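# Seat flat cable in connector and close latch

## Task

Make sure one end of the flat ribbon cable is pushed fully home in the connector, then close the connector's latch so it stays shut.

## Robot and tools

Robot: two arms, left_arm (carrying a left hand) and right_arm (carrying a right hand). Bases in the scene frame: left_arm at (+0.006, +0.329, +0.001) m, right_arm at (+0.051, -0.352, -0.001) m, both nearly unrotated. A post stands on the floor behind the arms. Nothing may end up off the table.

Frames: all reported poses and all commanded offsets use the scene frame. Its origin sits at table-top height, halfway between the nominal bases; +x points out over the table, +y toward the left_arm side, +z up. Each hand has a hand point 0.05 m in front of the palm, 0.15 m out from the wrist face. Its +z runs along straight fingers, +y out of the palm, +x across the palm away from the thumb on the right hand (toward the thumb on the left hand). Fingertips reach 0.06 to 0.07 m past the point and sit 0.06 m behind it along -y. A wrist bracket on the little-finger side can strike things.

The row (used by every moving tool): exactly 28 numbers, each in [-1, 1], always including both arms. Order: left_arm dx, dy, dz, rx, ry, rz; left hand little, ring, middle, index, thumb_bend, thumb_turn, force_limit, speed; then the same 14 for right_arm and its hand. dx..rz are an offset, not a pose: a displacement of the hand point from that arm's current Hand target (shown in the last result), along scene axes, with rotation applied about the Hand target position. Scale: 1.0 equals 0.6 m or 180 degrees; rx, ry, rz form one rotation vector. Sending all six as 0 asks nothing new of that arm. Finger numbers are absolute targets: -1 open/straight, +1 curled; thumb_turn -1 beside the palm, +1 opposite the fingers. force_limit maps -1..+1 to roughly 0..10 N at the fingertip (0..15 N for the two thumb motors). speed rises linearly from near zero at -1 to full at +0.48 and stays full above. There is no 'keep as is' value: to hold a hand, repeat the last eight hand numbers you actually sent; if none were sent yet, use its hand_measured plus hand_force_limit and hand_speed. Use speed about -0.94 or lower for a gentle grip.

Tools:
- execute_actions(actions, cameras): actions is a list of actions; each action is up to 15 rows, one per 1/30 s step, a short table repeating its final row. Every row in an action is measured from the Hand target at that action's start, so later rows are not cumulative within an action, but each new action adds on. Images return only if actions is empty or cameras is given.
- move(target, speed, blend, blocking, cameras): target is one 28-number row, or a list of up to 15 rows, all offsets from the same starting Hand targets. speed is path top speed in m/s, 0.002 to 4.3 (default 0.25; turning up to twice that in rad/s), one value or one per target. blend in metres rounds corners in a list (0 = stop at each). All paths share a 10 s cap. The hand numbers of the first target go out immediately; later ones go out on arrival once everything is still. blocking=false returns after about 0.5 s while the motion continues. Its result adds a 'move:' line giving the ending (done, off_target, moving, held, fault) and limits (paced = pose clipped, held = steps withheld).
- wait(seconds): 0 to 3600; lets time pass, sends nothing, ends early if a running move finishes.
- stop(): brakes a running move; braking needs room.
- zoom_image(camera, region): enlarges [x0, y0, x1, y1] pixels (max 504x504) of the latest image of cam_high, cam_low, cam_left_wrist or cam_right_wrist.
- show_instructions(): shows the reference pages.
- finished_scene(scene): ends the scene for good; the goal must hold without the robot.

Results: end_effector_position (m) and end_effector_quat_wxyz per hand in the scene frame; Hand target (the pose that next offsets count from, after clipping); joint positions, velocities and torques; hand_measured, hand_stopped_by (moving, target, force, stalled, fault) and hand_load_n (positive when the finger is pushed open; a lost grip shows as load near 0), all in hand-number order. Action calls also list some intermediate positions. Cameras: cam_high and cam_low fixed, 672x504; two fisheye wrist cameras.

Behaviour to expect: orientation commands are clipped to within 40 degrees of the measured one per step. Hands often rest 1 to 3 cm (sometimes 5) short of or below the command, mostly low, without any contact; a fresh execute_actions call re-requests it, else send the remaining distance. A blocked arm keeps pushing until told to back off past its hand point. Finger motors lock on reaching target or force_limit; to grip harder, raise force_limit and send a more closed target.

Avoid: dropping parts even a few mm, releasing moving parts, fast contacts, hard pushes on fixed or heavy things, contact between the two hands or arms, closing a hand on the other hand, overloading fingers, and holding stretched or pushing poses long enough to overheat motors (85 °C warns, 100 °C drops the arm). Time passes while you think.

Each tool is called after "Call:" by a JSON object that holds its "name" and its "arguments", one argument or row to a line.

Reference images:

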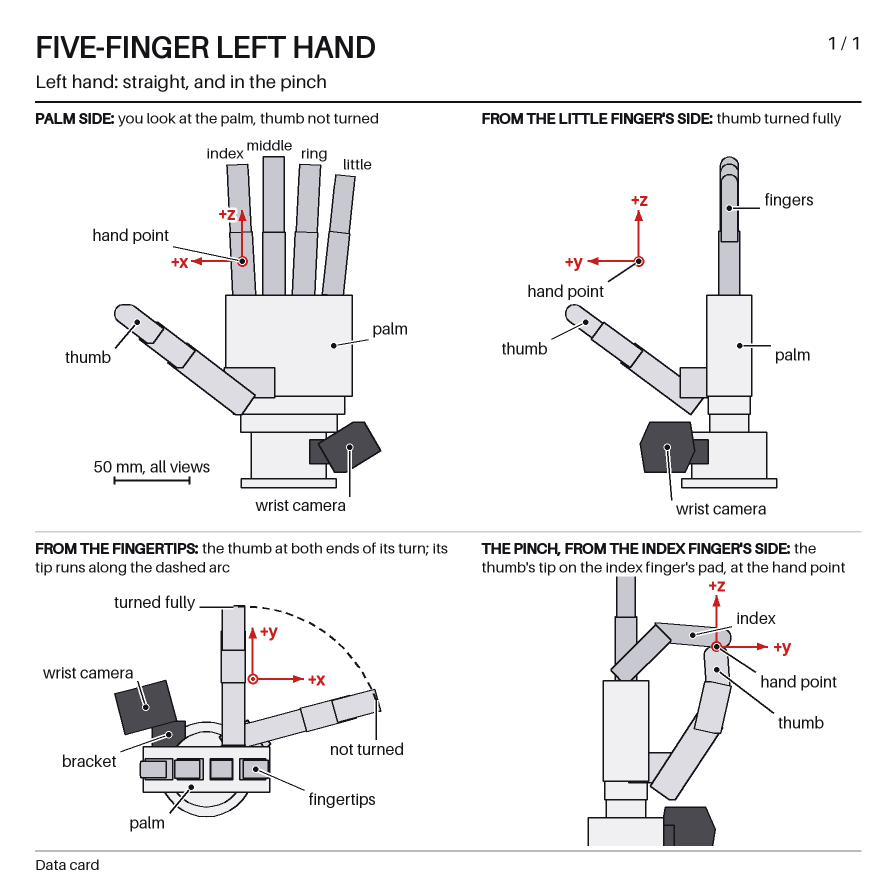

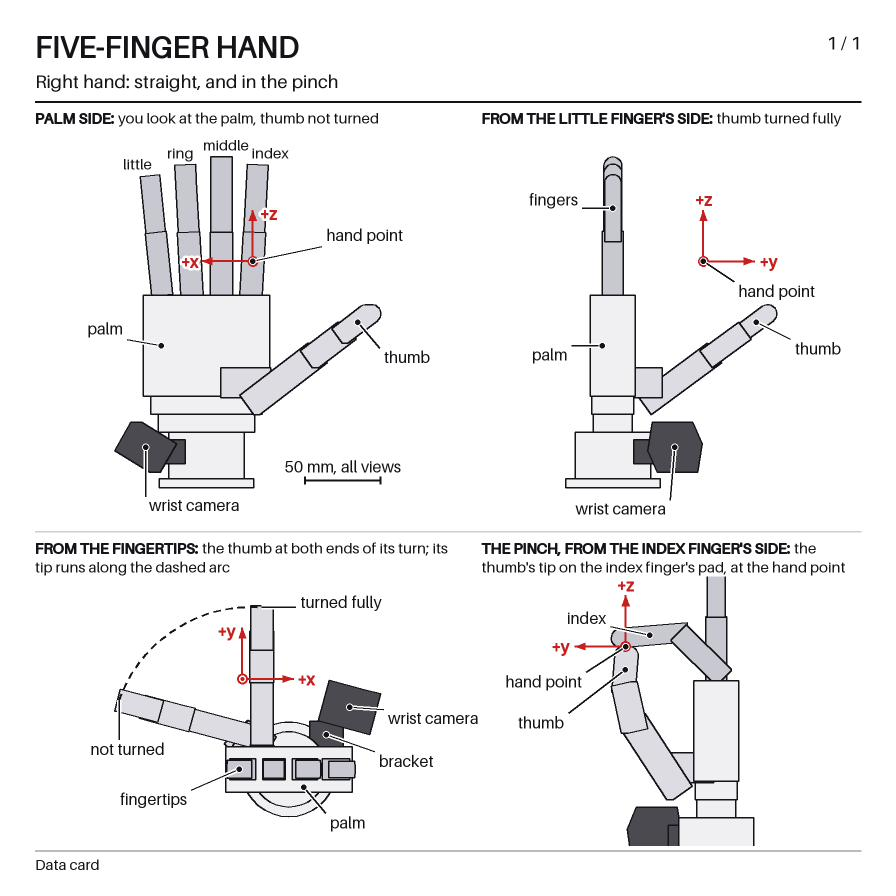

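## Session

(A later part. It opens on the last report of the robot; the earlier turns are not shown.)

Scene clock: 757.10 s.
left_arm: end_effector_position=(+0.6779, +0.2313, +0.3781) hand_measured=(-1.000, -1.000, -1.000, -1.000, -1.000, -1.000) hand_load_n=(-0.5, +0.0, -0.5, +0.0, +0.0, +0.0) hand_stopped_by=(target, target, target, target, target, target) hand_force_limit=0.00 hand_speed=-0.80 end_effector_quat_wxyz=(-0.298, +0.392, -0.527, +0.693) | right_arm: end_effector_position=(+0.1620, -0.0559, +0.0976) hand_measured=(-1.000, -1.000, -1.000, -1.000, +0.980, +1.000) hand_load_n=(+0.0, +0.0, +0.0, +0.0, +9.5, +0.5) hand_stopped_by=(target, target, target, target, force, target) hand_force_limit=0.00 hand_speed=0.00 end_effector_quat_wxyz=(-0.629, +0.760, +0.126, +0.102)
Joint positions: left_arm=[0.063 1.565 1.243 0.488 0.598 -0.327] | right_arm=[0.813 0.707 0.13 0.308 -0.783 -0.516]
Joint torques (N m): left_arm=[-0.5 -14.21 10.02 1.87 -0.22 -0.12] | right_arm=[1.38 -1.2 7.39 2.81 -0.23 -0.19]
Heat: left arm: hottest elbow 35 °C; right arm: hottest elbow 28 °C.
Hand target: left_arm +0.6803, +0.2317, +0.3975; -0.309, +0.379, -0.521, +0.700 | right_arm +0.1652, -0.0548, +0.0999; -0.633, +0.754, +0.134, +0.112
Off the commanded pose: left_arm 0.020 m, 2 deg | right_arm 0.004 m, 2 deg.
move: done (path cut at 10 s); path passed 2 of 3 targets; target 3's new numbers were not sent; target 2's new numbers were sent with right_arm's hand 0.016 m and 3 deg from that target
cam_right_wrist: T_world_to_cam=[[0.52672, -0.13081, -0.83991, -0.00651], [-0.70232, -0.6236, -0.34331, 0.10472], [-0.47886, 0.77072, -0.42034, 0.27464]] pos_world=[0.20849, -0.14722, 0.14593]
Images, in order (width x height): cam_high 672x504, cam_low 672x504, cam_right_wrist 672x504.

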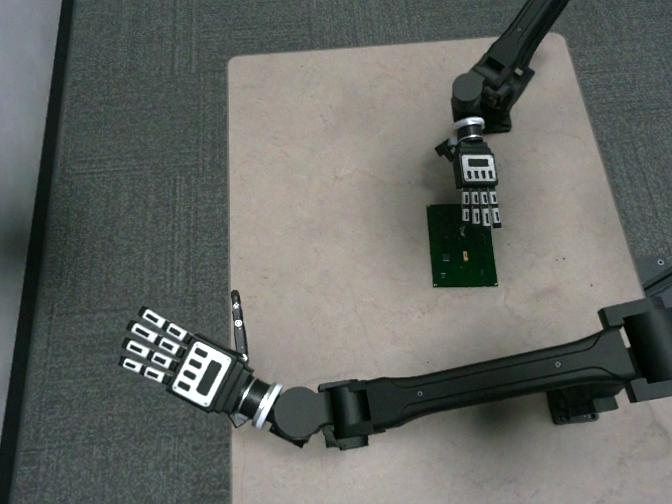

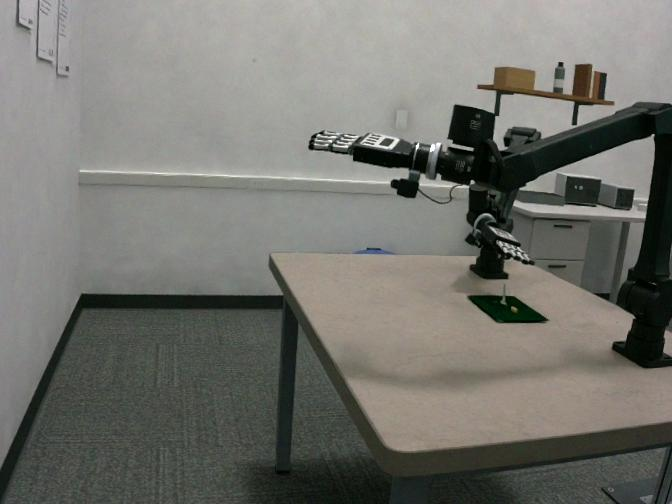

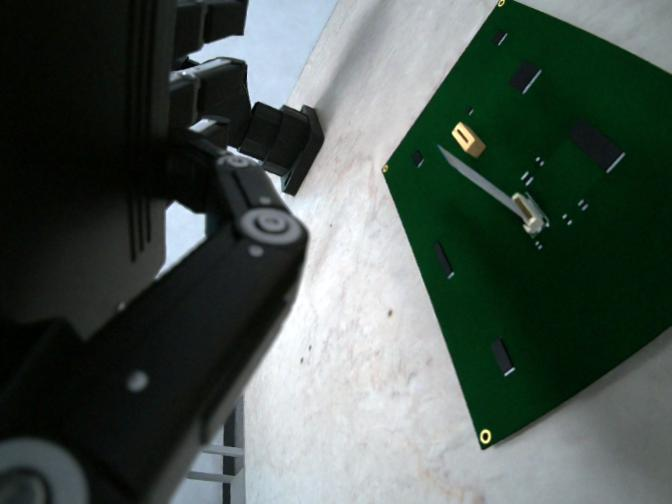

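Call:
{"name": "move", "arguments": {
  "target": [0,0,0,0,0,0,-1,-1,-1,-1,-1,-1,0,-0.8,0.005,0.012,-0.035,0,0,0,-1,-1,-1,0,1,1,0,0],
  "speed": 0.1,
  "cameras": ["cam_right_wrist","cam_low"]
}}

Call:
{"name": "zoom_image", "arguments": {
  "camera": "cam_right_wrist",
  "region": [320, 120, 580, 300]
}}

Scene clock: 764.13 s.
left_arm: end_effector_position=(+0.6779, +0.2313, +0.3781) hand_measured=(-1.000, -1.000, -1.000, -1.000, -1.000, -1.000) hand_load_n=(+0.0, +0.0, +0.0, +0.0, +0.0, +0.0) hand_stopped_by=(target, target, target, target, target, target) hand_force_limit=0.00 hand_speed=-0.80 end_effector_quat_wxyz=(-0.298, +0.392, -0.527, +0.693) | right_arm: end_effector_position=(+0.1695, -0.0501, +0.0767) hand_measured=(-1.000, -1.000, -1.000, -0.458, +0.980, +1.000) hand_load_n=(+0.0, +0.0, +0.0, +5.5, +9.0, +1.0) hand_stopped_by=(target, target, target, force, force, target) hand_force_limit=0.00 hand_speed=0.00 end_effector_quat_wxyz=(-0.628, +0.760, +0.124, +0.108)
Joint positions: left_arm=[0.063 1.565 1.243 0.488 0.598 -0.327] | right_arm=[0.816 0.877 0.105 0.509 -0.769 -0.516]
Joint torques (N m): left_arm=[0.38 -13.27 9.88 1.72 -0.17 -0.16] | right_arm=[2.32 -2.14 6.39 2.82 -0.11 -0.14]
Heat: left arm: hottest elbow 35 °C; right arm: hottest elbow 29 °C.
Hand target: left_arm +0.6803, +0.2317, +0.3975; -0.309, +0.379, -0.521, +0.700 | right_arm +0.1682, -0.0477, +0.0788; -0.633, +0.754, +0.134, +0.112
Off the commanded pose: left_arm 0.020 m, 2 deg | right_arm 0.003 m, 2 deg.
move: done
cam_right_wrist: T_world_to_cam=[[0.53041, -0.13562, -0.83682, -0.02837], [-0.70664, -0.61605, -0.34806, 0.108], [-0.46832, 0.77595, -0.42259, 0.26355]] pos_world=[0.21479, -0.14182, 0.12523]
Images, in order (width x height): cam_low 672x504, cam_right_wrist 672x504.

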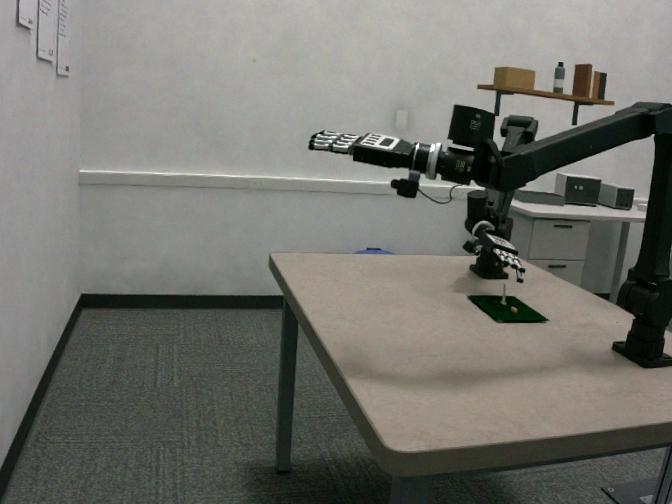

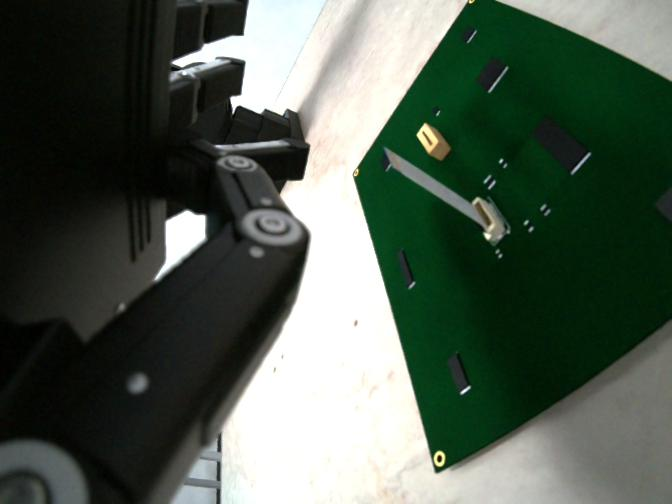

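Scaled by 1.938 from the camera's image (finer frame: 960x720).

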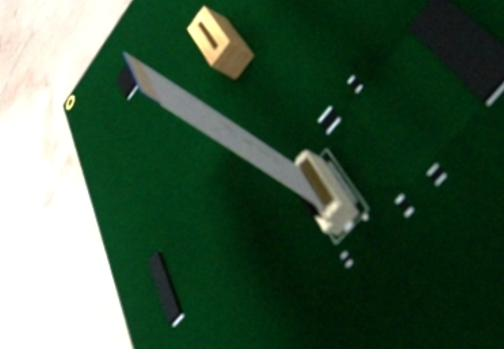

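Call:
{"name": "move", "arguments": {
  "target": [
    [0,0,0,0,0,0,-1,-1,-1,-1,-1,-1,0,-0.8,0,0,0.05,0,0,0,-1,-1,-1,-1,1,1,0,0],
    [0,0,0,0,0,0,-1,-1,-1,-1,-1,-1,0,-0.8,0,0,0.05,0,0,0,-1,-1,-1,-1,-1,1,0,0],
    [0,0,0,0,0,0,-1,-1,-1,-1,-1,-1,0,-0.8,0,0,0.05,0,0,0,1,1,1,-1,-1,-1,0,0]
  ],
  "speed": 0.1,
  "cameras": ["cam_right_wrist"]
}}

Scene clock: 805.03 s.
left_arm: end_effector_position=(+0.6779, +0.2313, +0.3781) hand_measured=(-1.000, -1.000, -1.000, -1.000, -1.000, -1.000) hand_load_n=(+0.0, +0.0, +0.0, +0.0, +0.0, -0.5) hand_stopped_by=(target, target, target, target, target, target) hand_force_limit=0.00 hand_speed=-0.80 end_effector_quat_wxyz=(-0.298, +0.392, -0.527, +0.693) | right_arm: end_effector_position=(+0.1624, -0.0566, +0.0907) hand_measured=(+1.000, +1.000, +1.000, -1.000, -1.000, -1.000) hand_load_n=(+0.0, +0.0, +0.0, +0.0, +0.0, +0.0) hand_stopped_by=(target, target, target, target, target, target) hand_force_limit=0.00 hand_speed=0.00 end_effector_quat_wxyz=(-0.626, +0.763, +0.122, +0.103)
Joint positions: left_arm=[0.063 1.565 1.243 0.488 0.598 -0.327] | right_arm=[0.816 0.728 0.12 0.333 -0.771 -0.516]
Joint torques (N m): left_arm=[-0.56 -14.21 9.85 1.91 -0.15 -0.13] | right_arm=[2.26 -2.49 10.24 1.05 -0.14 -0.12]
Heat: left arm: hottest elbow 35 °C; right arm: hottest elbow 29 °C.
Hand target: left_arm +0.6803, +0.2317, +0.3975; -0.309, +0.379, -0.521, +0.700 | right_arm +0.1682, -0.0477, +0.1088; -0.633, +0.754, +0.134, +0.112
Off the commanded pose: left_arm 0.020 m, 2 deg | right_arm 0.021 m, 2 deg.
move: off_target (right_arm); target 2's new numbers were sent with right_arm's hand 0.021 m and 2 deg from that target; target 3's new numbers were sent with right_arm's hand 0.021 m and 2 deg from that target
cam_right_wrist: T_world_to_cam=[[0.52297, -0.14182, -0.84047, -0.01255], [-0.70883, -0.61997, -0.33645, 0.10291], [-0.47335, 0.7717, -0.42475, 0.27205]] pos_world=[0.20828, -0.14792, 0.13963]

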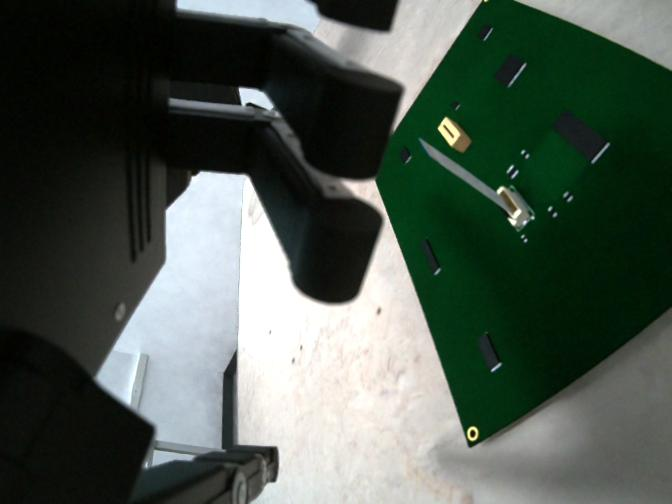

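Call:
{"name": "move", "arguments": {
  "target": [
    [0,0,0,0,0,0,-1,-1,-1,-1,-1,-1,0,-0.8,0.005,-0.02,0.0,0,0,0,-1,-1,-1,-1,0,-1,0,0],
    [0,0,0,0,0,0,-1,-1,-1,-1,-1,-1,0,-0.8,0.005,0,-0.03,0,0,0,-1,-1,-1,0,0,-1,0,0]
  ],
  "speed": 0.1,
  "cameras": ["cam_right_wrist"]
}}

Scene clock: 828.60 s.
left_arm: end_effector_position=(+0.6779, +0.2313, +0.3781) hand_measured=(-1.000, -1.000, -1.000, -1.000, -1.000, -1.000) hand_load_n=(+0.0, +0.0, +0.0, +0.0, +0.0, +0.0) hand_stopped_by=(target, target, target, target, target, target) hand_force_limit=0.00 hand_speed=-0.80 end_effector_quat_wxyz=(-0.298, +0.392, -0.527, +0.693) | right_arm: end_effector_position=(+0.1689, -0.0529, +0.0842) hand_measured=(-1.000, -1.000, -1.000, +0.000, +0.000, -1.000) hand_load_n=(+0.0, +0.0, +0.0, +0.0, +0.0, -0.5) hand_stopped_by=(target, target, target, target, target, target) hand_force_limit=0.00 hand_speed=0.00 end_effector_quat_wxyz=(-0.627, +0.762, +0.123, +0.103)
Joint positions: left_arm=[0.063 1.565 1.243 0.488 0.598 -0.327] | right_arm=[0.803 0.817 0.12 0.422 -0.786 -0.521]
Joint torques (N m): left_arm=[0.26 -13.16 9.7 1.73 -0.13 -0.07] | right_arm=[2.32 -1.85 7.6 2.81 0 -0.12]
Motor temperatures (°C): left_arm=[19 26 35 21 20 20] | right_arm=[21 21 33 17 18 17]
Heat: left arm: hottest elbow 35 °C; right arm: hottest elbow 33 °C.
Hand target: left_arm +0.6803, +0.2317, +0.3975; -0.309, +0.379, -0.521, +0.700 | right_arm +0.1711, -0.0477, +0.0908; -0.633, +0.754, +0.134, +0.112
Off the commanded pose: left_arm 0.020 m, 2 deg | right_arm 0.009 m, 2 deg.
move: done
cam_right_wrist: T_world_to_cam=[[0.52479, -0.13791, -0.83998, -0.0211], [-0.70659, -0.62086, -0.33952, 0.10733], [-0.47469, 0.7717, -0.42327, 0.2696]] pos_world=[0.21488, -0.14432, 0.13283]

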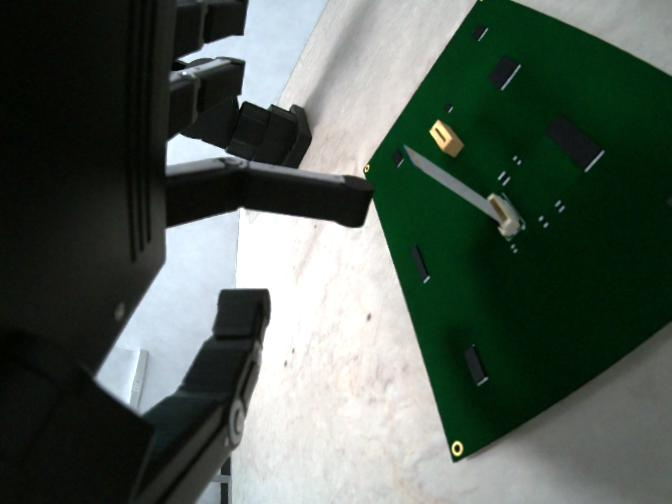

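Call:
{"name": "zoom_image", "arguments": {
  "camera": "cam_right_wrist",
  "region": [460, 170, 550, 260]
}}

Scaled by 5.600 from the camera's image (finer frame: 960x720).

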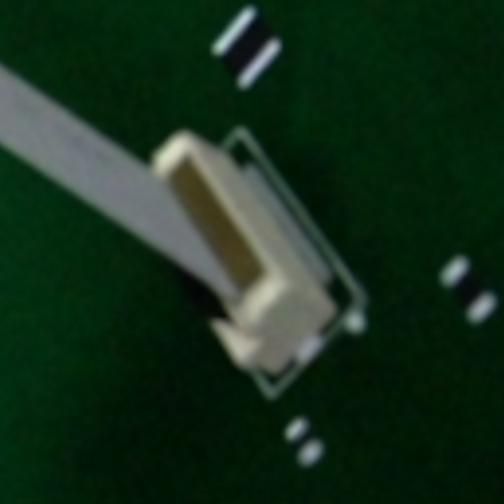

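Call:
{"name": "move", "arguments": {
  "target": [0,0,0,0,0,0,-1,-1,-1,-1,-1,-1,0,-0.8,0.012,0.005,-0.078,0,0,0,-1,-1,-1,0,0,-1,0,0],
  "speed": 0.08,
  "cameras": ["cam_right_wrist"]
}}

Call:
{"name": "zoom_image", "arguments": {
  "camera": "cam_right_wrist",
  "region": [320, 140, 480, 280]
}}

Scene clock: 848.80 s.
left_arm: end_effector_position=(+0.6779, +0.2313, +0.3781) hand_measured=(-1.000, -1.000, -1.000, -1.000, -1.000, -1.000) hand_load_n=(+0.0, +0.0, +0.0, +0.0, +0.0, -0.5) hand_stopped_by=(target, target, target, target, target, target) hand_force_limit=0.00 hand_speed=-0.80 end_effector_quat_wxyz=(-0.298, +0.392, -0.527, +0.693) | right_arm: end_effector_position=(+0.1768, -0.0447, +0.0424) hand_measured=(-1.000, -1.000, -1.000, +0.000, +0.000, -1.000) hand_load_n=(+0.0, +0.0, +0.0, +0.0, +0.0, +0.0) hand_stopped_by=(target, target, target, target, target, target) hand_force_limit=0.00 hand_speed=0.00 end_effector_quat_wxyz=(-0.629, +0.759, +0.130, +0.106)
Joint positions: left_arm=[0.063 1.565 1.243 0.488 0.598 -0.327] | right_arm=[0.803 1.205 0.084 0.854 -0.792 -0.529]
Joint torques (N m): left_arm=[-0.85 -13.92 9.91 1.96 -0.19 -0.12] | right_arm=[1.32 -4.13 4.16 2.78 -0.27 -0.1]
Heat: left arm: hottest elbow 35 °C; right arm: hottest elbow 32 °C.
Hand target: left_arm +0.6803, +0.2317, +0.3975; -0.309, +0.379, -0.521, +0.700 | right_arm +0.1784, -0.0446, +0.0441; -0.633, +0.754, +0.134, +0.112
Off the commanded pose: left_arm 0.020 m, 2 deg | right_arm 0.002 m, 1 deg.
move: done
cam_right_wrist: T_world_to_cam=[[0.5362, -0.12812, -0.83431, -0.061], [-0.69767, -0.62363, -0.35261, 0.10278], [-0.47512, 0.77115, -0.42378, 0.24937]] pos_world=[0.22289, -0.13602, 0.09103]

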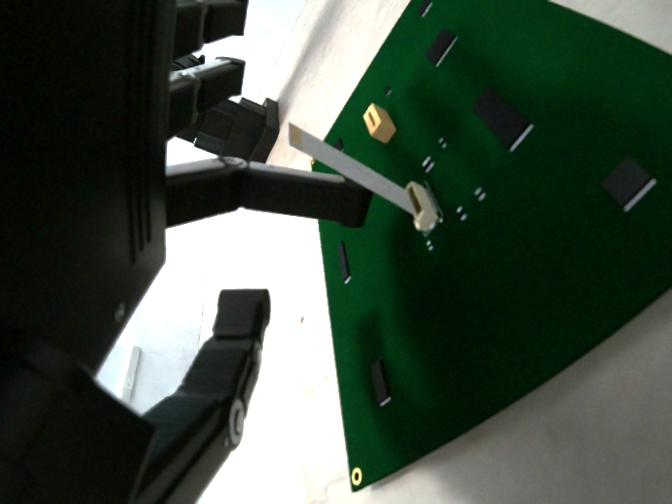

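Scaled by 3.150 from the camera's image (finer frame: 960x720).

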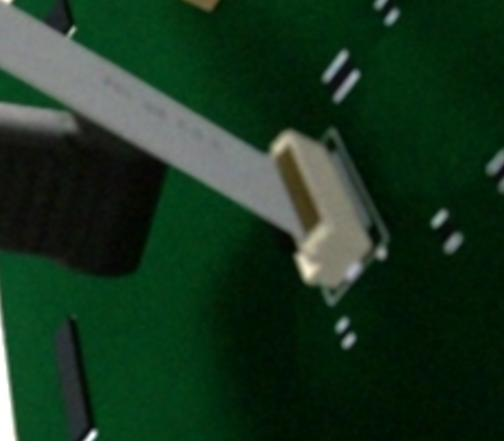

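Call:
{"name": "move", "arguments": {
  "target": [0,0,0,0,0,0,-1,-1,-1,-1,-1,-1,0,-0.8,0.008,0.0,-0.013,0,0,0,-1,-1,-1,0,0,-1,0,0],
  "speed": 0.05,
  "cameras": ["cam_right_wrist"]
}}

Call:
{"name": "zoom_image", "arguments": {
  "camera": "cam_right_wrist",
  "region": [320, 140, 480, 280]
}}

Scene clock: 865.50 s.
left_arm: end_effector_position=(+0.6779, +0.2313, +0.3781) hand_measured=(-1.000, -1.000, -1.000, -1.000, -1.000, -1.000) hand_load_n=(+0.0, +0.0, +0.0, +0.0, +0.0, -0.5) hand_stopped_by=(target, target, target, target, target, target) hand_force_limit=0.00 hand_speed=-0.80 end_effector_quat_wxyz=(-0.298, +0.392, -0.527, +0.693) | right_arm: end_effector_position=(+0.1794, -0.0454, +0.0335) hand_measured=(-1.000, -1.000, -1.000, +0.000, +0.000, -1.000) hand_load_n=(+0.0, +0.0, +0.0, +0.0, +0.0, +0.0) hand_stopped_by=(target, target, target, target, target, target) hand_force_limit=0.00 hand_speed=0.00 end_effector_quat_wxyz=(-0.629, +0.760, +0.127, +0.103)
Joint positions: left_arm=[0.063 1.565 1.243 0.488 0.598 -0.327] | right_arm=[0.789 1.289 0.084 0.93 -0.808 -0.529]
Joint torques (N m): left_arm=[-0.21 -14.04 9.99 1.96 -0.21 -0.12] | right_arm=[1.14 -4.66 3.82 2.77 -0.27 -0.16]
Heat: left arm: hottest elbow 35 °C; right arm: hottest elbow 29 °C.
Hand target: left_arm +0.6803, +0.2317, +0.3975; -0.309, +0.379, -0.521, +0.700 | right_arm +0.1832, -0.0446, +0.0363; -0.633, +0.754, +0.134, +0.112
Off the commanded pose: left_arm 0.020 m, 2 deg | right_arm 0.005 m, 2 deg.
move: done
cam_right_wrist: T_world_to_cam=[[0.52875, -0.13031, -0.83871, -0.06857], [-0.70064, -0.62476, -0.34464, 0.10128], [-0.47908, 0.76987, -0.42165, 0.24791]] pos_world=[0.22599, -0.13652, 0.08193]

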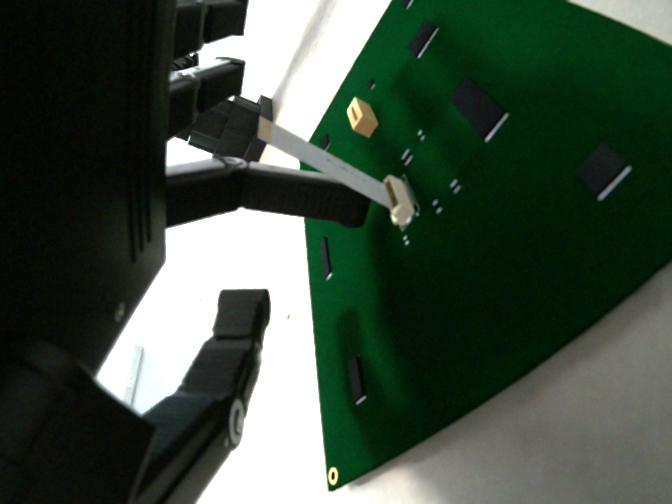

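Scaled by 3.150 from the camera's image (finer frame: 960x720).

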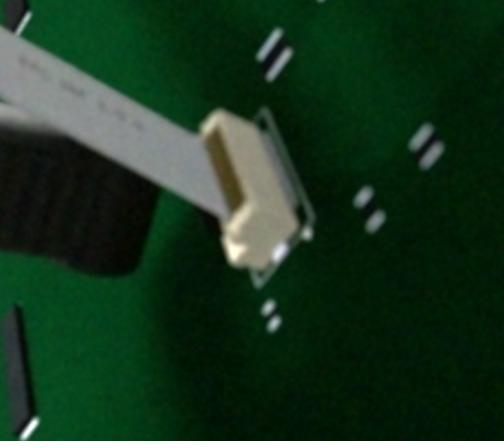

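Call:
{"name": "move", "arguments": {
  "target": [0,0,0,0,0,0,-1,-1,-1,-1,-1,-1,0,-0.8,0.009,0.0,0.0,0,0,0,-1,-1,-1,0,0,-1,0,0],
  "speed": 0.05,
  "cameras": ["cam_right_wrist"]
}}

Call:
{"name": "zoom_image", "arguments": {
  "camera": "cam_right_wrist",
  "region": [320, 140, 480, 280]
}}

Scene clock: 876.03 s.
left_arm: end_effector_position=(+0.6779, +0.2313, +0.3781) hand_measured=(-1.000, -1.000, -1.000, -1.000, -1.000, -1.000) hand_load_n=(+0.0, +0.0, +0.0, -0.5, +0.0, -0.5) hand_stopped_by=(target, target, target, target, target, target) hand_force_limit=0.00 hand_speed=-0.80 end_effector_quat_wxyz=(-0.298, +0.392, -0.527, +0.693) | right_arm: end_effector_position=(+0.1801, -0.0481, +0.0314) hand_measured=(-1.000, -1.000, -1.000, +0.000, +0.000, -1.000) hand_load_n=(+0.0, +0.0, +0.0, +0.0, +0.0, +0.0) hand_stopped_by=(target, target, target, target, target, target) hand_force_limit=0.00 hand_speed=0.00 end_effector_quat_wxyz=(-0.629, +0.761, +0.124, +0.097)
Joint positions: left_arm=[0.063 1.565 1.243 0.488 0.598 -0.327] | right_arm=[0.771 1.299 0.084 0.93 -0.829 -0.529]
Joint torques (N m): left_arm=[-0.44 -13.8 9.77 1.81 -0.2 -0.15] | right_arm=[1.08 -4.72 4.56 2.54 -0.2 -0.22]
Motor temperatures (°C): left_arm=[19 26 35 21 20 20] | right_arm=[21 21 28 18 18 17]
Heat: left arm: hottest elbow 35 °C; right arm: hottest elbow 28 °C.
Hand target: left_arm +0.6803, +0.2317, +0.3975; -0.309, +0.379, -0.521, +0.700 | right_arm +0.1887, -0.0447, +0.0362; -0.633, +0.754, +0.133, +0.112
Off the commanded pose: left_arm 0.020 m, 2 deg | right_arm 0.010 m, 2 deg.
move: done
cam_right_wrist: T_world_to_cam=[[0.51937, -0.13101, -0.84445, -0.06922], [-0.70289, -0.6275, -0.33495, 0.09924], [-0.48601, 0.76752, -0.41799, 0.25057]] pos_world=[0.22748, -0.13912, 0.07953]

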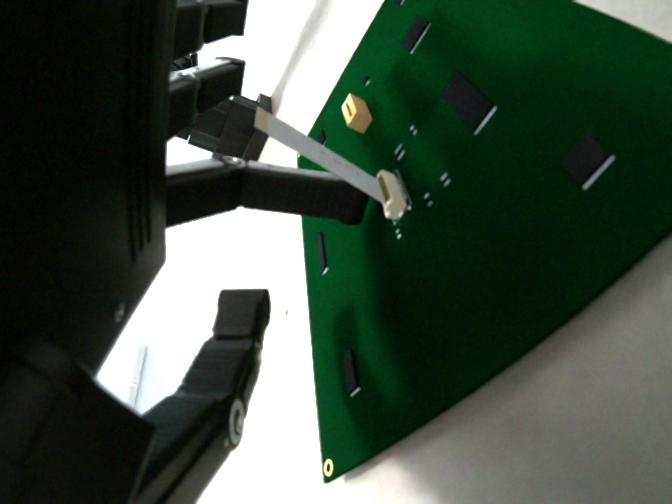

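Scaled by 3.150 from the camera's image (finer frame: 960x720).

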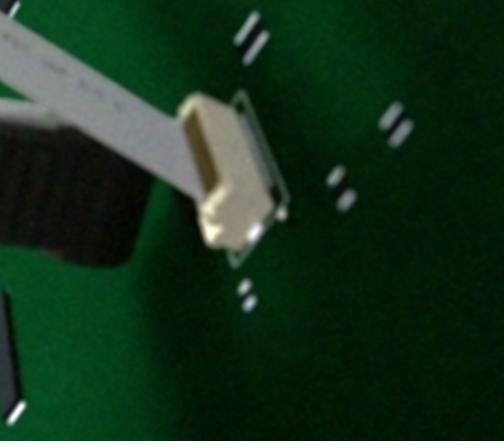

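Call:
{"name": "move", "arguments": {
  "target": [0,0,0,0,0,0,-1,-1,-1,-1,-1,-1,0,-0.8,0.01,0.004,0.004,0,0,0,-1,-1,-1,0,0,-1,0,0],
  "speed": 0.05,
  "cameras": ["cam_right_wrist"]
}}

Call:
{"name": "zoom_image", "arguments": {
  "camera": "cam_right_wrist",
  "region": [320, 140, 480, 280]
}}

Scene clock: 890.23 s.
left_arm: end_effector_position=(+0.6779, +0.2313, +0.3781) hand_measured=(-1.000, -1.000, -1.000, -1.000, -1.000, -1.000) hand_load_n=(+0.0, +0.0, +0.0, +0.0, +0.0, +0.0) hand_stopped_by=(target, target, target, target, target, target) hand_force_limit=0.00 hand_speed=-0.80 end_effector_quat_wxyz=(-0.298, +0.392, -0.527, +0.693) | right_arm: end_effector_position=(+0.1834, -0.0480, +0.0334) hand_measured=(-1.000, -1.000, -1.000, +0.000, +0.000, -1.000) hand_load_n=(+0.0, +0.0, +0.0, +0.0, +0.0, +0.0) hand_stopped_by=(target, target, target, target, target, target) hand_force_limit=0.00 hand_speed=0.00 end_effector_quat_wxyz=(-0.631, +0.760, +0.124, +0.099)
Joint positions: left_arm=[0.063 1.565 1.243 0.488 0.598 -0.327] | right_arm=[0.759 1.299 0.089 0.93 -0.84 -0.529]
Joint torques (N m): left_arm=[0.26 -13.22 9.99 1.8 -0.13 -0.13] | right_arm=[1.08 -5.01 5.49 1.59 -0.23 -0.26]
Heat: left arm: hottest elbow 36 °C; right arm: hottest elbow 27 °C.
Hand target: left_arm +0.6803, +0.2317, +0.3975; -0.309, +0.379, -0.521, +0.700 | right_arm +0.1945, -0.0423, +0.0385; -0.633, +0.754, +0.133, +0.112
Off the commanded pose: left_arm 0.020 m, 2 deg | right_arm 0.014 m, 2 deg.
move: off_target (right_arm)
cam_right_wrist: T_world_to_cam=[[0.5206, -0.12711, -0.84428, -0.06926], [-0.70323, -0.62461, -0.33959, 0.10268], [-0.48419, 0.77052, -0.41457, 0.25262]] pos_world=[0.23058, -0.13931, 0.08113]

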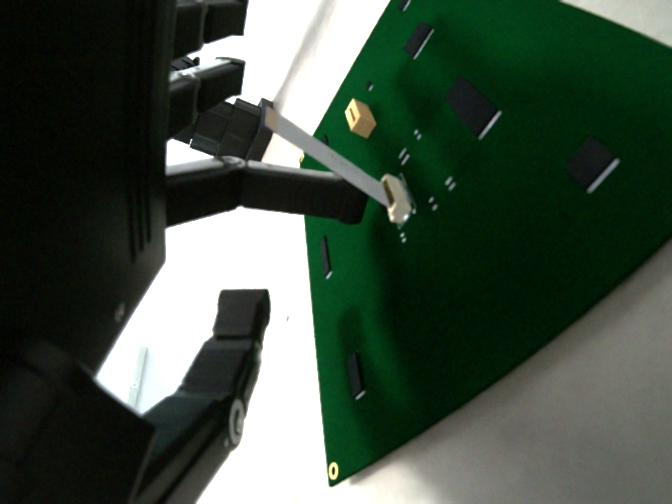

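Scaled by 3.150 from the camera's image (finer frame: 960x720).

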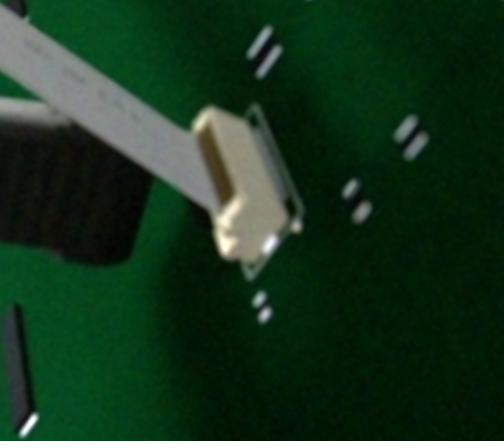

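Call:
{"name": "wait", "arguments": {
  "seconds": 0.1,
  "cameras": ["cam_high","cam_low"]
}}

Call:
{"name": "zoom_image", "arguments": {
  "camera": "cam_high",
  "region": [410, 190, 520, 300]
}}

Call:
{"name": "zoom_image", "arguments": {
  "camera": "cam_low",
  "region": [460, 250, 560, 340]
}}

Scene clock: 901.37 s.
left_arm: end_effector_position=(+0.6779, +0.2313, +0.3781) hand_measured=(-1.000, -1.000, -1.000, -1.000, -1.000, -1.000) hand_load_n=(+0.0, +0.0, +0.0, +0.0, +0.5, +0.0) hand_stopped_by=(target, target, target, target, target, target) hand_force_limit=0.00 hand_speed=-0.80 end_effector_quat_wxyz=(-0.298, +0.392, -0.527, +0.693) | right_arm: end_effector_position=(+0.1834, -0.0480, +0.0334) hand_measured=(-1.000, -1.000, -1.000, +0.000, +0.000, -1.000) hand_load_n=(+0.0, +0.0, -0.5, +0.0, +0.0, +0.0) hand_stopped_by=(target, target, target, target, target, target) hand_force_limit=0.00 hand_speed=0.00 end_effector_quat_wxyz=(-0.631, +0.760, +0.124, +0.099)
Joint positions: left_arm=[0.063 1.565 1.243 0.488 0.598 -0.327] | right_arm=[0.759 1.299 0.089 0.93 -0.84 -0.529]
Joint torques (N m): left_arm=[-0.21 -14.15 9.66 1.61 -0.16 -0.09] | right_arm=[1.08 -4.95 5.49 1.61 -0.22 -0.26]
Heat: left arm: hottest elbow 36 °C; right arm: hottest elbow 27 °C.
Hand target: left_arm +0.6803, +0.2317, +0.3975; -0.309, +0.379, -0.521, +0.700 | right_arm +0.1945, -0.0423, +0.0385; -0.633, +0.754, +0.133, +0.112
Off the commanded pose: left_arm 0.020 m, 2 deg | right_arm 0.014 m, 2 deg.
wait: 0.10 s; at rest from the start

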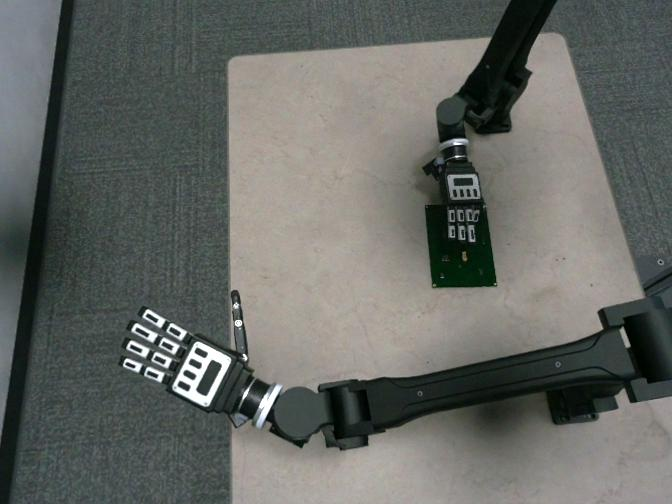

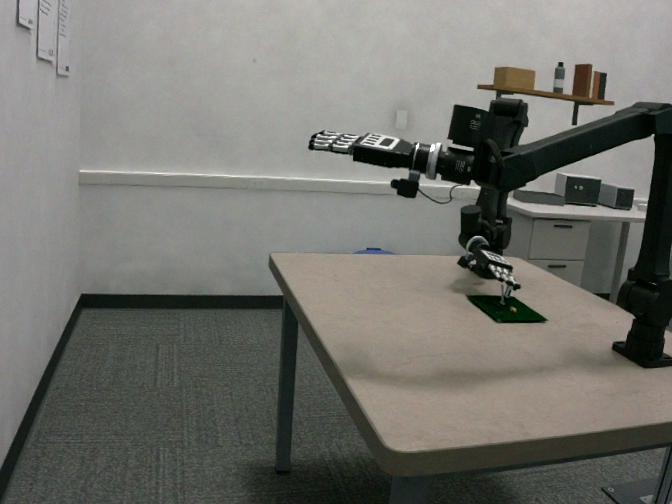

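Scaled by 4.582 from the camera's image (finer frame: 960x720).

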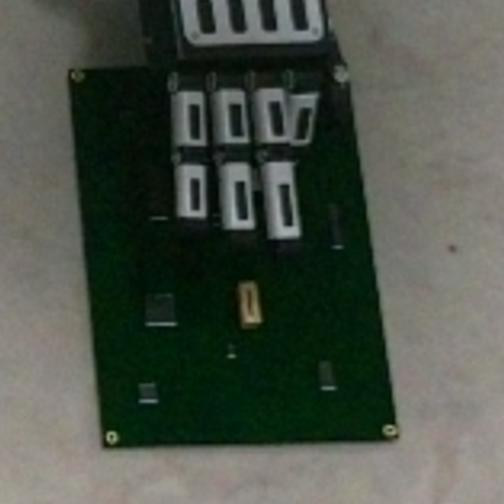

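Scaled by 5.040 from the camera's image (finer frame: 960x720).

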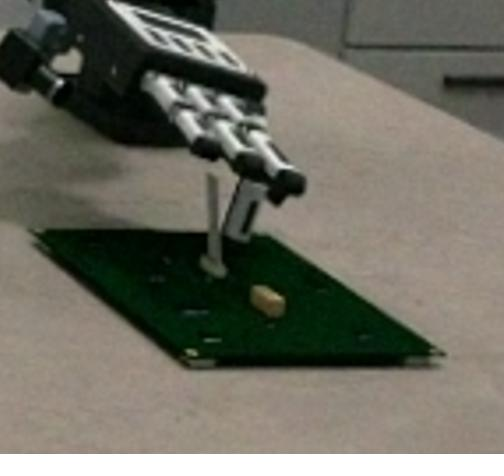

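Call:
{"name": "move", "arguments": {
  "target": [
    [0,0,0,0,0,0,-1,-1,-1,-1,-1,-1,0,-0.8,-0.025,-0.007,0.0,0,0,0,-1,-1,-1,0,0,-1,0,0],
    [0,0,0,0,0,0,-1,-1,-1,-1,-1,-1,0,-0.8,-0.035,-0.007,0.06,0,0,0,-1,-1,-1,0,0,-1,0,0],
    [0,0,0,0,0,0,-1,-1,-1,-1,-1,-1,0,-0.8,-0.03,-0.007,0.05,0.0037,0.1096,-0.0413,-1,-1,-1,0,0,-1,0,0]
  ],
  "speed": 0.08,
  "cameras": ["cam_right_wrist","cam_high"]
}}

Call:
{"name": "zoom_image", "arguments": {
  "camera": "cam_right_wrist",
  "region": [320, 100, 480, 240]
}}

Scene clock: 948.13 s.
left_arm: end_effector_position=(+0.6779, +0.2313, +0.3781) hand_measured=(-1.000, -1.000, -1.000, -1.000, -1.000, -1.000) hand_load_n=(+0.0, +0.0, +0.0, +0.0, +0.0, -0.5) hand_stopped_by=(target, target, target, target, target, target) hand_force_limit=0.00 hand_speed=-0.80 end_effector_quat_wxyz=(-0.298, +0.392, -0.527, +0.693) | right_arm: end_effector_position=(+0.1644, -0.0555, +0.0552) hand_measured=(-1.000, -1.000, -1.000, +0.000, +0.000, -1.000) hand_load_n=(-0.5, +0.0, +0.0, +0.0, +0.0, +0.0) hand_stopped_by=(target, target, target, target, target, target) hand_force_limit=0.00 hand_speed=0.00 end_effector_quat_wxyz=(-0.630, +0.776, -0.025, +0.014)
Joint positions: left_arm=[0.063 1.565 1.243 0.488 0.598 -0.327] | right_arm=[0.758 1.067 0.079 0.695 -0.779 -0.199]
Joint torques (N m): left_arm=[-0.56 -14.15 9.85 1.73 -0.19 -0.1] | right_arm=[1.08 -3.19 7.34 2.8 0 0.07]
Heat: left arm: hottest elbow 36 °C; right arm: hottest elbow 26 °C.
Hand target: left_arm +0.6803, +0.2317, +0.3975; -0.309, +0.379, -0.521, +0.700 | right_arm +0.1766, -0.0465, +0.0686; -0.643, +0.765, -0.026, +0.022
Off the commanded pose: left_arm 0.020 m, 2 deg | right_arm 0.020 m, 2 deg.
move: off_target (right_arm)
cam_right_wrist: T_world_to_cam=[[0.20751, -0.18546, -0.96049, 0.01283], [-0.84401, -0.53033, -0.07995, 0.10608], [-0.49455, 0.82726, -0.26658, 0.25488]] pos_world=[0.21293, -0.15222, 0.08875]
Images, in order (width x height): cam_high 672x504, cam_right_wrist 672x504.

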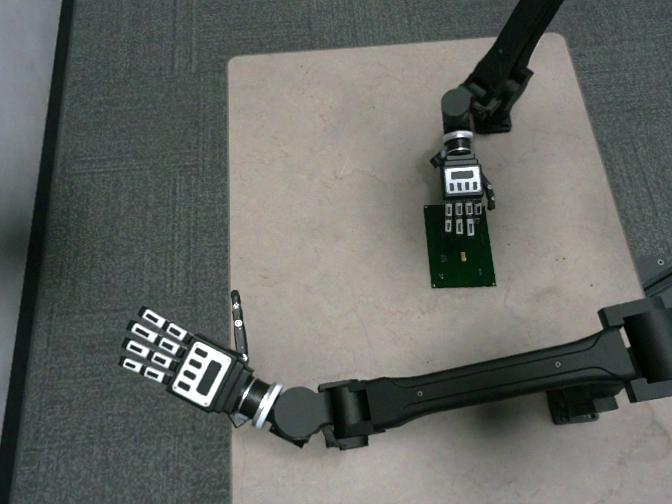

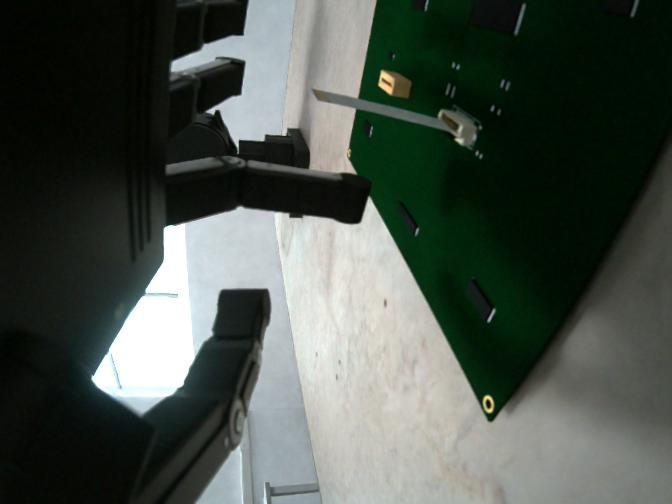

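Scaled by 3.150 from the camera's image (finer frame: 960x720).

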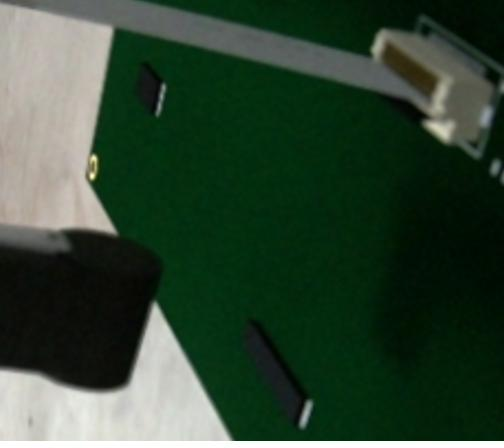

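Call:
{"name": "zoom_image", "arguments": {
  "camera": "cam_right_wrist",
  "region": [415, 90, 495, 160]
}}

Scaled by 6.300 from the camera's image (finer frame: 960x720).

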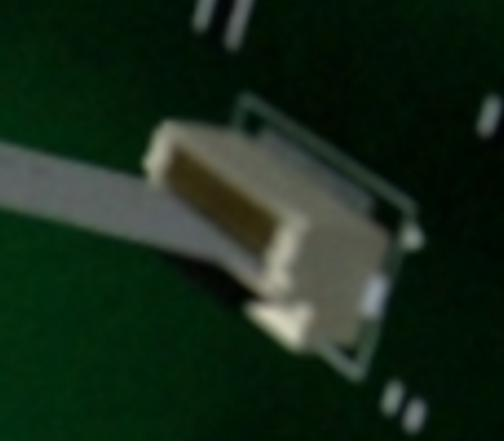

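Call:
{"name": "move", "arguments": {
  "target": [0,0,0,0,0,0,-1,-1,-1,-1,-1,-1,0,-0.8,0.007,0.006,-0.043,0,0,0,-1,-1,-1,0,0,-1,0,0],
  "speed": 0.05,
  "cameras": ["cam_right_wrist"]
}}

Call:
{"name": "zoom_image", "arguments": {
  "camera": "cam_right_wrist",
  "region": [320, 100, 480, 240]
}}

Scene clock: 989.03 s.
left_arm: end_effector_position=(+0.6779, +0.2313, +0.3781) hand_measured=(-1.000, -1.000, -1.000, -1.000, -1.000, -1.000) hand_load_n=(+0.0, -0.5, +0.0, +0.0, +0.0, -0.5) hand_stopped_by=(target, target, target, target, target, target) hand_force_limit=0.00 hand_speed=-0.80 end_effector_quat_wxyz=(-0.298, +0.392, -0.527, +0.693) | right_arm: end_effector_position=(+0.1723, -0.0490, +0.0349) hand_measured=(-1.000, -1.000, -1.000, +0.000, +0.000, -1.000) hand_load_n=(+0.0, +0.0, +0.0, +0.0, +0.0, +0.0) hand_stopped_by=(target, target, target, target, target, target) hand_force_limit=0.00 hand_speed=0.00 end_effector_quat_wxyz=(-0.633, +0.774, -0.024, +0.018)
Joint positions: left_arm=[0.063 1.565 1.243 0.488 0.598 -0.327] | right_arm=[0.758 1.311 0.079 0.951 -0.775 -0.197]
Joint torques (N m): left_arm=[-0.32 -13.51 9.73 1.87 -0.18 -0.11] | right_arm=[1.26 -4.78 4.9 2.8 -0.09 0.08]
Heat: left arm: hottest elbow 36 °C; right arm: hottest elbow 27 °C.
Hand target: left_arm +0.6803, +0.2317, +0.3975; -0.309, +0.379, -0.521, +0.700 | right_arm +0.1807, -0.0428, +0.0428; -0.643, +0.765, -0.026, +0.022
Off the commanded pose: left_arm 0.020 m, 2 deg | right_arm 0.013 m, 2 deg.
move: off_target (right_arm)
cam_right_wrist: T_world_to_cam=[[0.21479, -0.17911, -0.9601, -0.00817], [-0.84502, -0.52698, -0.09073, 0.11536], [-0.4897, 0.83079, -0.26454, 0.24729]] pos_world=[0.22033, -0.14611, 0.06804]

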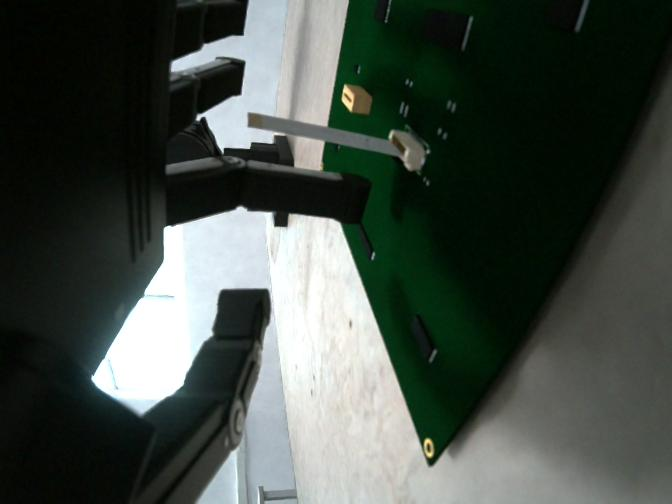

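Scaled by 3.150 from the camera's image (finer frame: 960x720).

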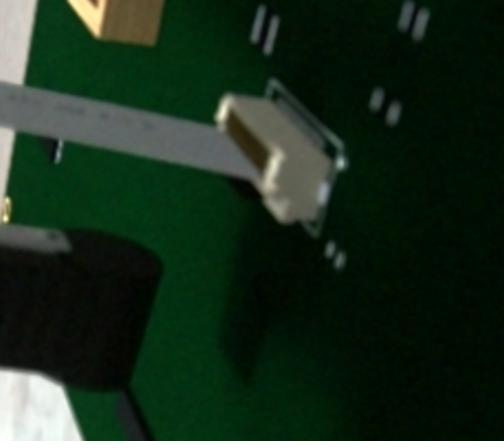

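Call:
{"name": "move", "arguments": {
  "target": [0,0,0,0,0,0,-1,-1,-1,-1,-1,-1,0,-0.8,0.015,0.0,0.0,0,0,0,-1,-1,-1,0,0,-1,0,0],
  "speed": 0.05,
  "cameras": ["cam_right_wrist"]
}}

Call:
{"name": "zoom_image", "arguments": {
  "camera": "cam_right_wrist",
  "region": [320, 100, 480, 240]
}}

Scene clock: 997.77 s.
left_arm: end_effector_position=(+0.6779, +0.2313, +0.3781) hand_measured=(-1.000, -1.000, -1.000, -1.000, -1.000, -1.000) hand_load_n=(+0.0, +0.0, +0.0, +0.0, +0.0, +0.0) hand_stopped_by=(target, target, target, target, target, target) hand_force_limit=0.00 hand_speed=-0.80 end_effector_quat_wxyz=(-0.298, +0.392, -0.527, +0.693) | right_arm: end_effector_position=(+0.1810, -0.0489, +0.0355) hand_measured=(-1.000, -1.000, -1.000, +0.000, +0.000, -1.000) hand_load_n=(+0.0, +0.0, +0.0, +0.0, +0.0, -0.5) hand_stopped_by=(target, target, target, target, target, target) hand_force_limit=0.00 hand_speed=0.00 end_effector_quat_wxyz=(-0.634, +0.773, -0.028, +0.017)
Joint positions: left_arm=[0.063 1.565 1.243 0.488 0.598 -0.327] | right_arm=[0.729 1.33 0.094 0.951 -0.798 -0.197]
Joint torques (N m): left_arm=[-0.03 -14.33 10.1 1.76 -0.13 -0.07] | right_arm=[1.2 -5.07 5.08 2.52 -0.28 -0.02]
Heat: left arm: hottest elbow 36 °C; right arm: hottest elbow 27 °C.
Hand target: left_arm +0.6803, +0.2317, +0.3975; -0.309, +0.379, -0.521, +0.700 | right_arm +0.1898, -0.0429, +0.0428; -0.643, +0.765, -0.026, +0.022
Off the commanded pose: left_arm 0.020 m, 2 deg | right_arm 0.013 m, 1 deg.
move: off_target (right_arm)
cam_right_wrist: T_world_to_cam=[[0.20736, -0.17771, -0.96199, -0.00795], [-0.84898, -0.52126, -0.08671, 0.12359], [-0.48604, 0.83469, -0.25897, 0.2509]] pos_world=[0.22852, -0.14641, 0.06804]

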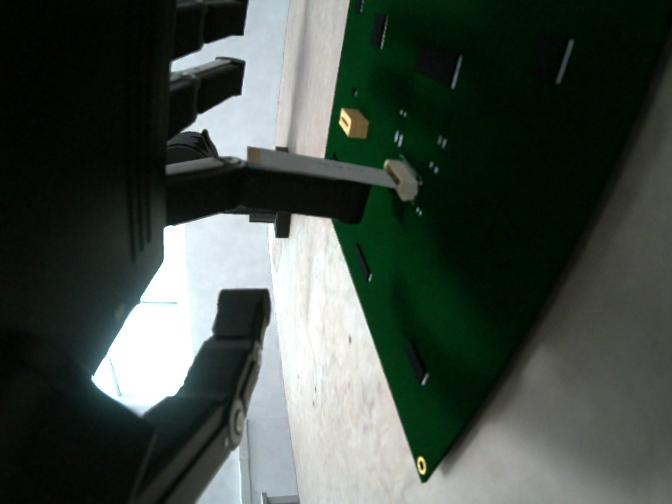

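Scaled by 3.150 from the camera's image (finer frame: 960x720).

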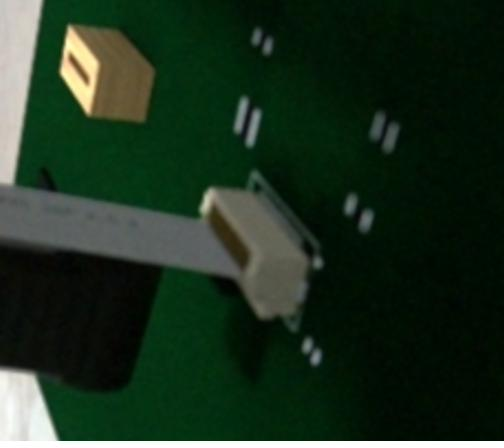

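Call:
{"name": "move", "arguments": {
  "target": [0,0,0,0,0,0,-1,-1,-1,-1,-1,-1,0,-0.8,0.003,0.009,-0.012,0,0,0,-1,-1,-1,0,0,-1,0,0],
  "speed": 0.03,
  "cameras": ["cam_right_wrist"]
}}

Call:
{"name": "zoom_image", "arguments": {
  "camera": "cam_right_wrist",
  "region": [320, 100, 480, 240]
}}

Scene clock: 1009.80 s.
left_arm: end_effector_position=(+0.6779, +0.2313, +0.3781) hand_measured=(-1.000, -1.000, -1.000, -1.000, -1.000, -1.000) hand_load_n=(-0.5, +0.0, +0.0, +0.0, +0.0, +0.0) hand_stopped_by=(target, target, target, target, target, target) hand_force_limit=0.00 hand_speed=-0.80 end_effector_quat_wxyz=(-0.298, +0.392, -0.527, +0.693) | right_arm: end_effector_position=(+0.1856, -0.0446, +0.0309) hand_measured=(-1.000, -1.000, -1.000, +0.000, +0.000, -1.000) hand_load_n=(+0.0, +0.0, +0.0, -0.5, +0.0, +0.0) hand_stopped_by=(target, target, target, target, target, target) hand_force_limit=0.00 hand_speed=0.00 end_effector_quat_wxyz=(-0.636, +0.771, -0.030, +0.017)
Joint positions: left_arm=[0.063 1.565 1.243 0.488 0.598 -0.327] | right_arm=[0.729 1.402 0.105 1.02 -0.797 -0.188]
Joint torques (N m): left_arm=[0.21 -14.1 9.78 1.72 -0.18 -0.13] | right_arm=[2.2 -5.3 4.44 2.61 0.13 0.02]
Heat: left arm: hottest elbow 36 °C; right arm: hottest elbow 26 °C.
Hand target: left_arm +0.6803, +0.2317, +0.3975; -0.309, +0.379, -0.521, +0.700 | right_arm +0.1915, -0.0375, +0.0356; -0.643, +0.765, -0.026, +0.022
Off the commanded pose: left_arm 0.020 m, 2 deg | right_arm 0.010 m, 1 deg.
move: done
cam_right_wrist: T_world_to_cam=[[0.20467, -0.17292, -0.96344, -0.01177], [-0.8507, -0.51828, -0.08769, 0.1298], [-0.48417, 0.83754, -0.25318, 0.24804]] pos_world=[0.23292, -0.14251, 0.06284]

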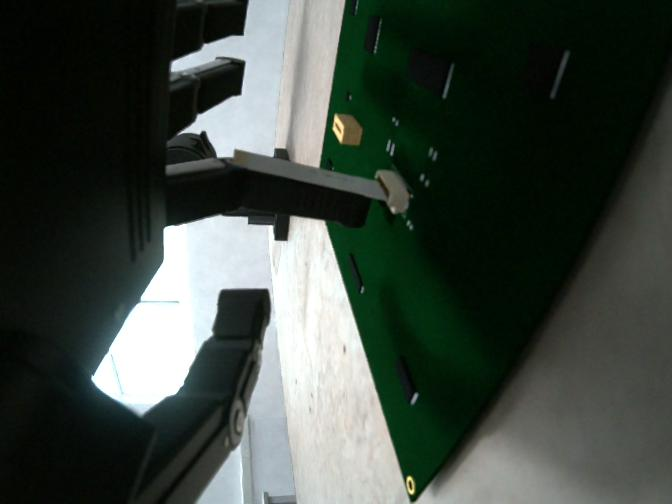

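Scaled by 3.150 from the camera's image (finer frame: 960x720).

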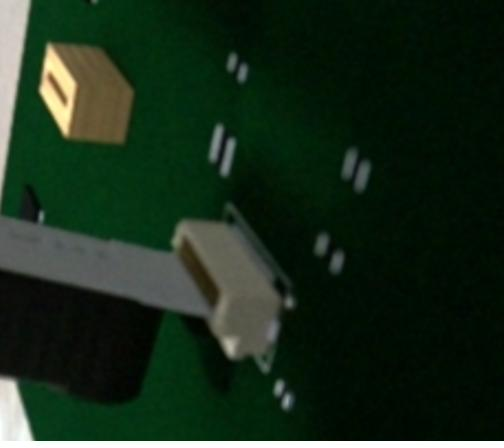

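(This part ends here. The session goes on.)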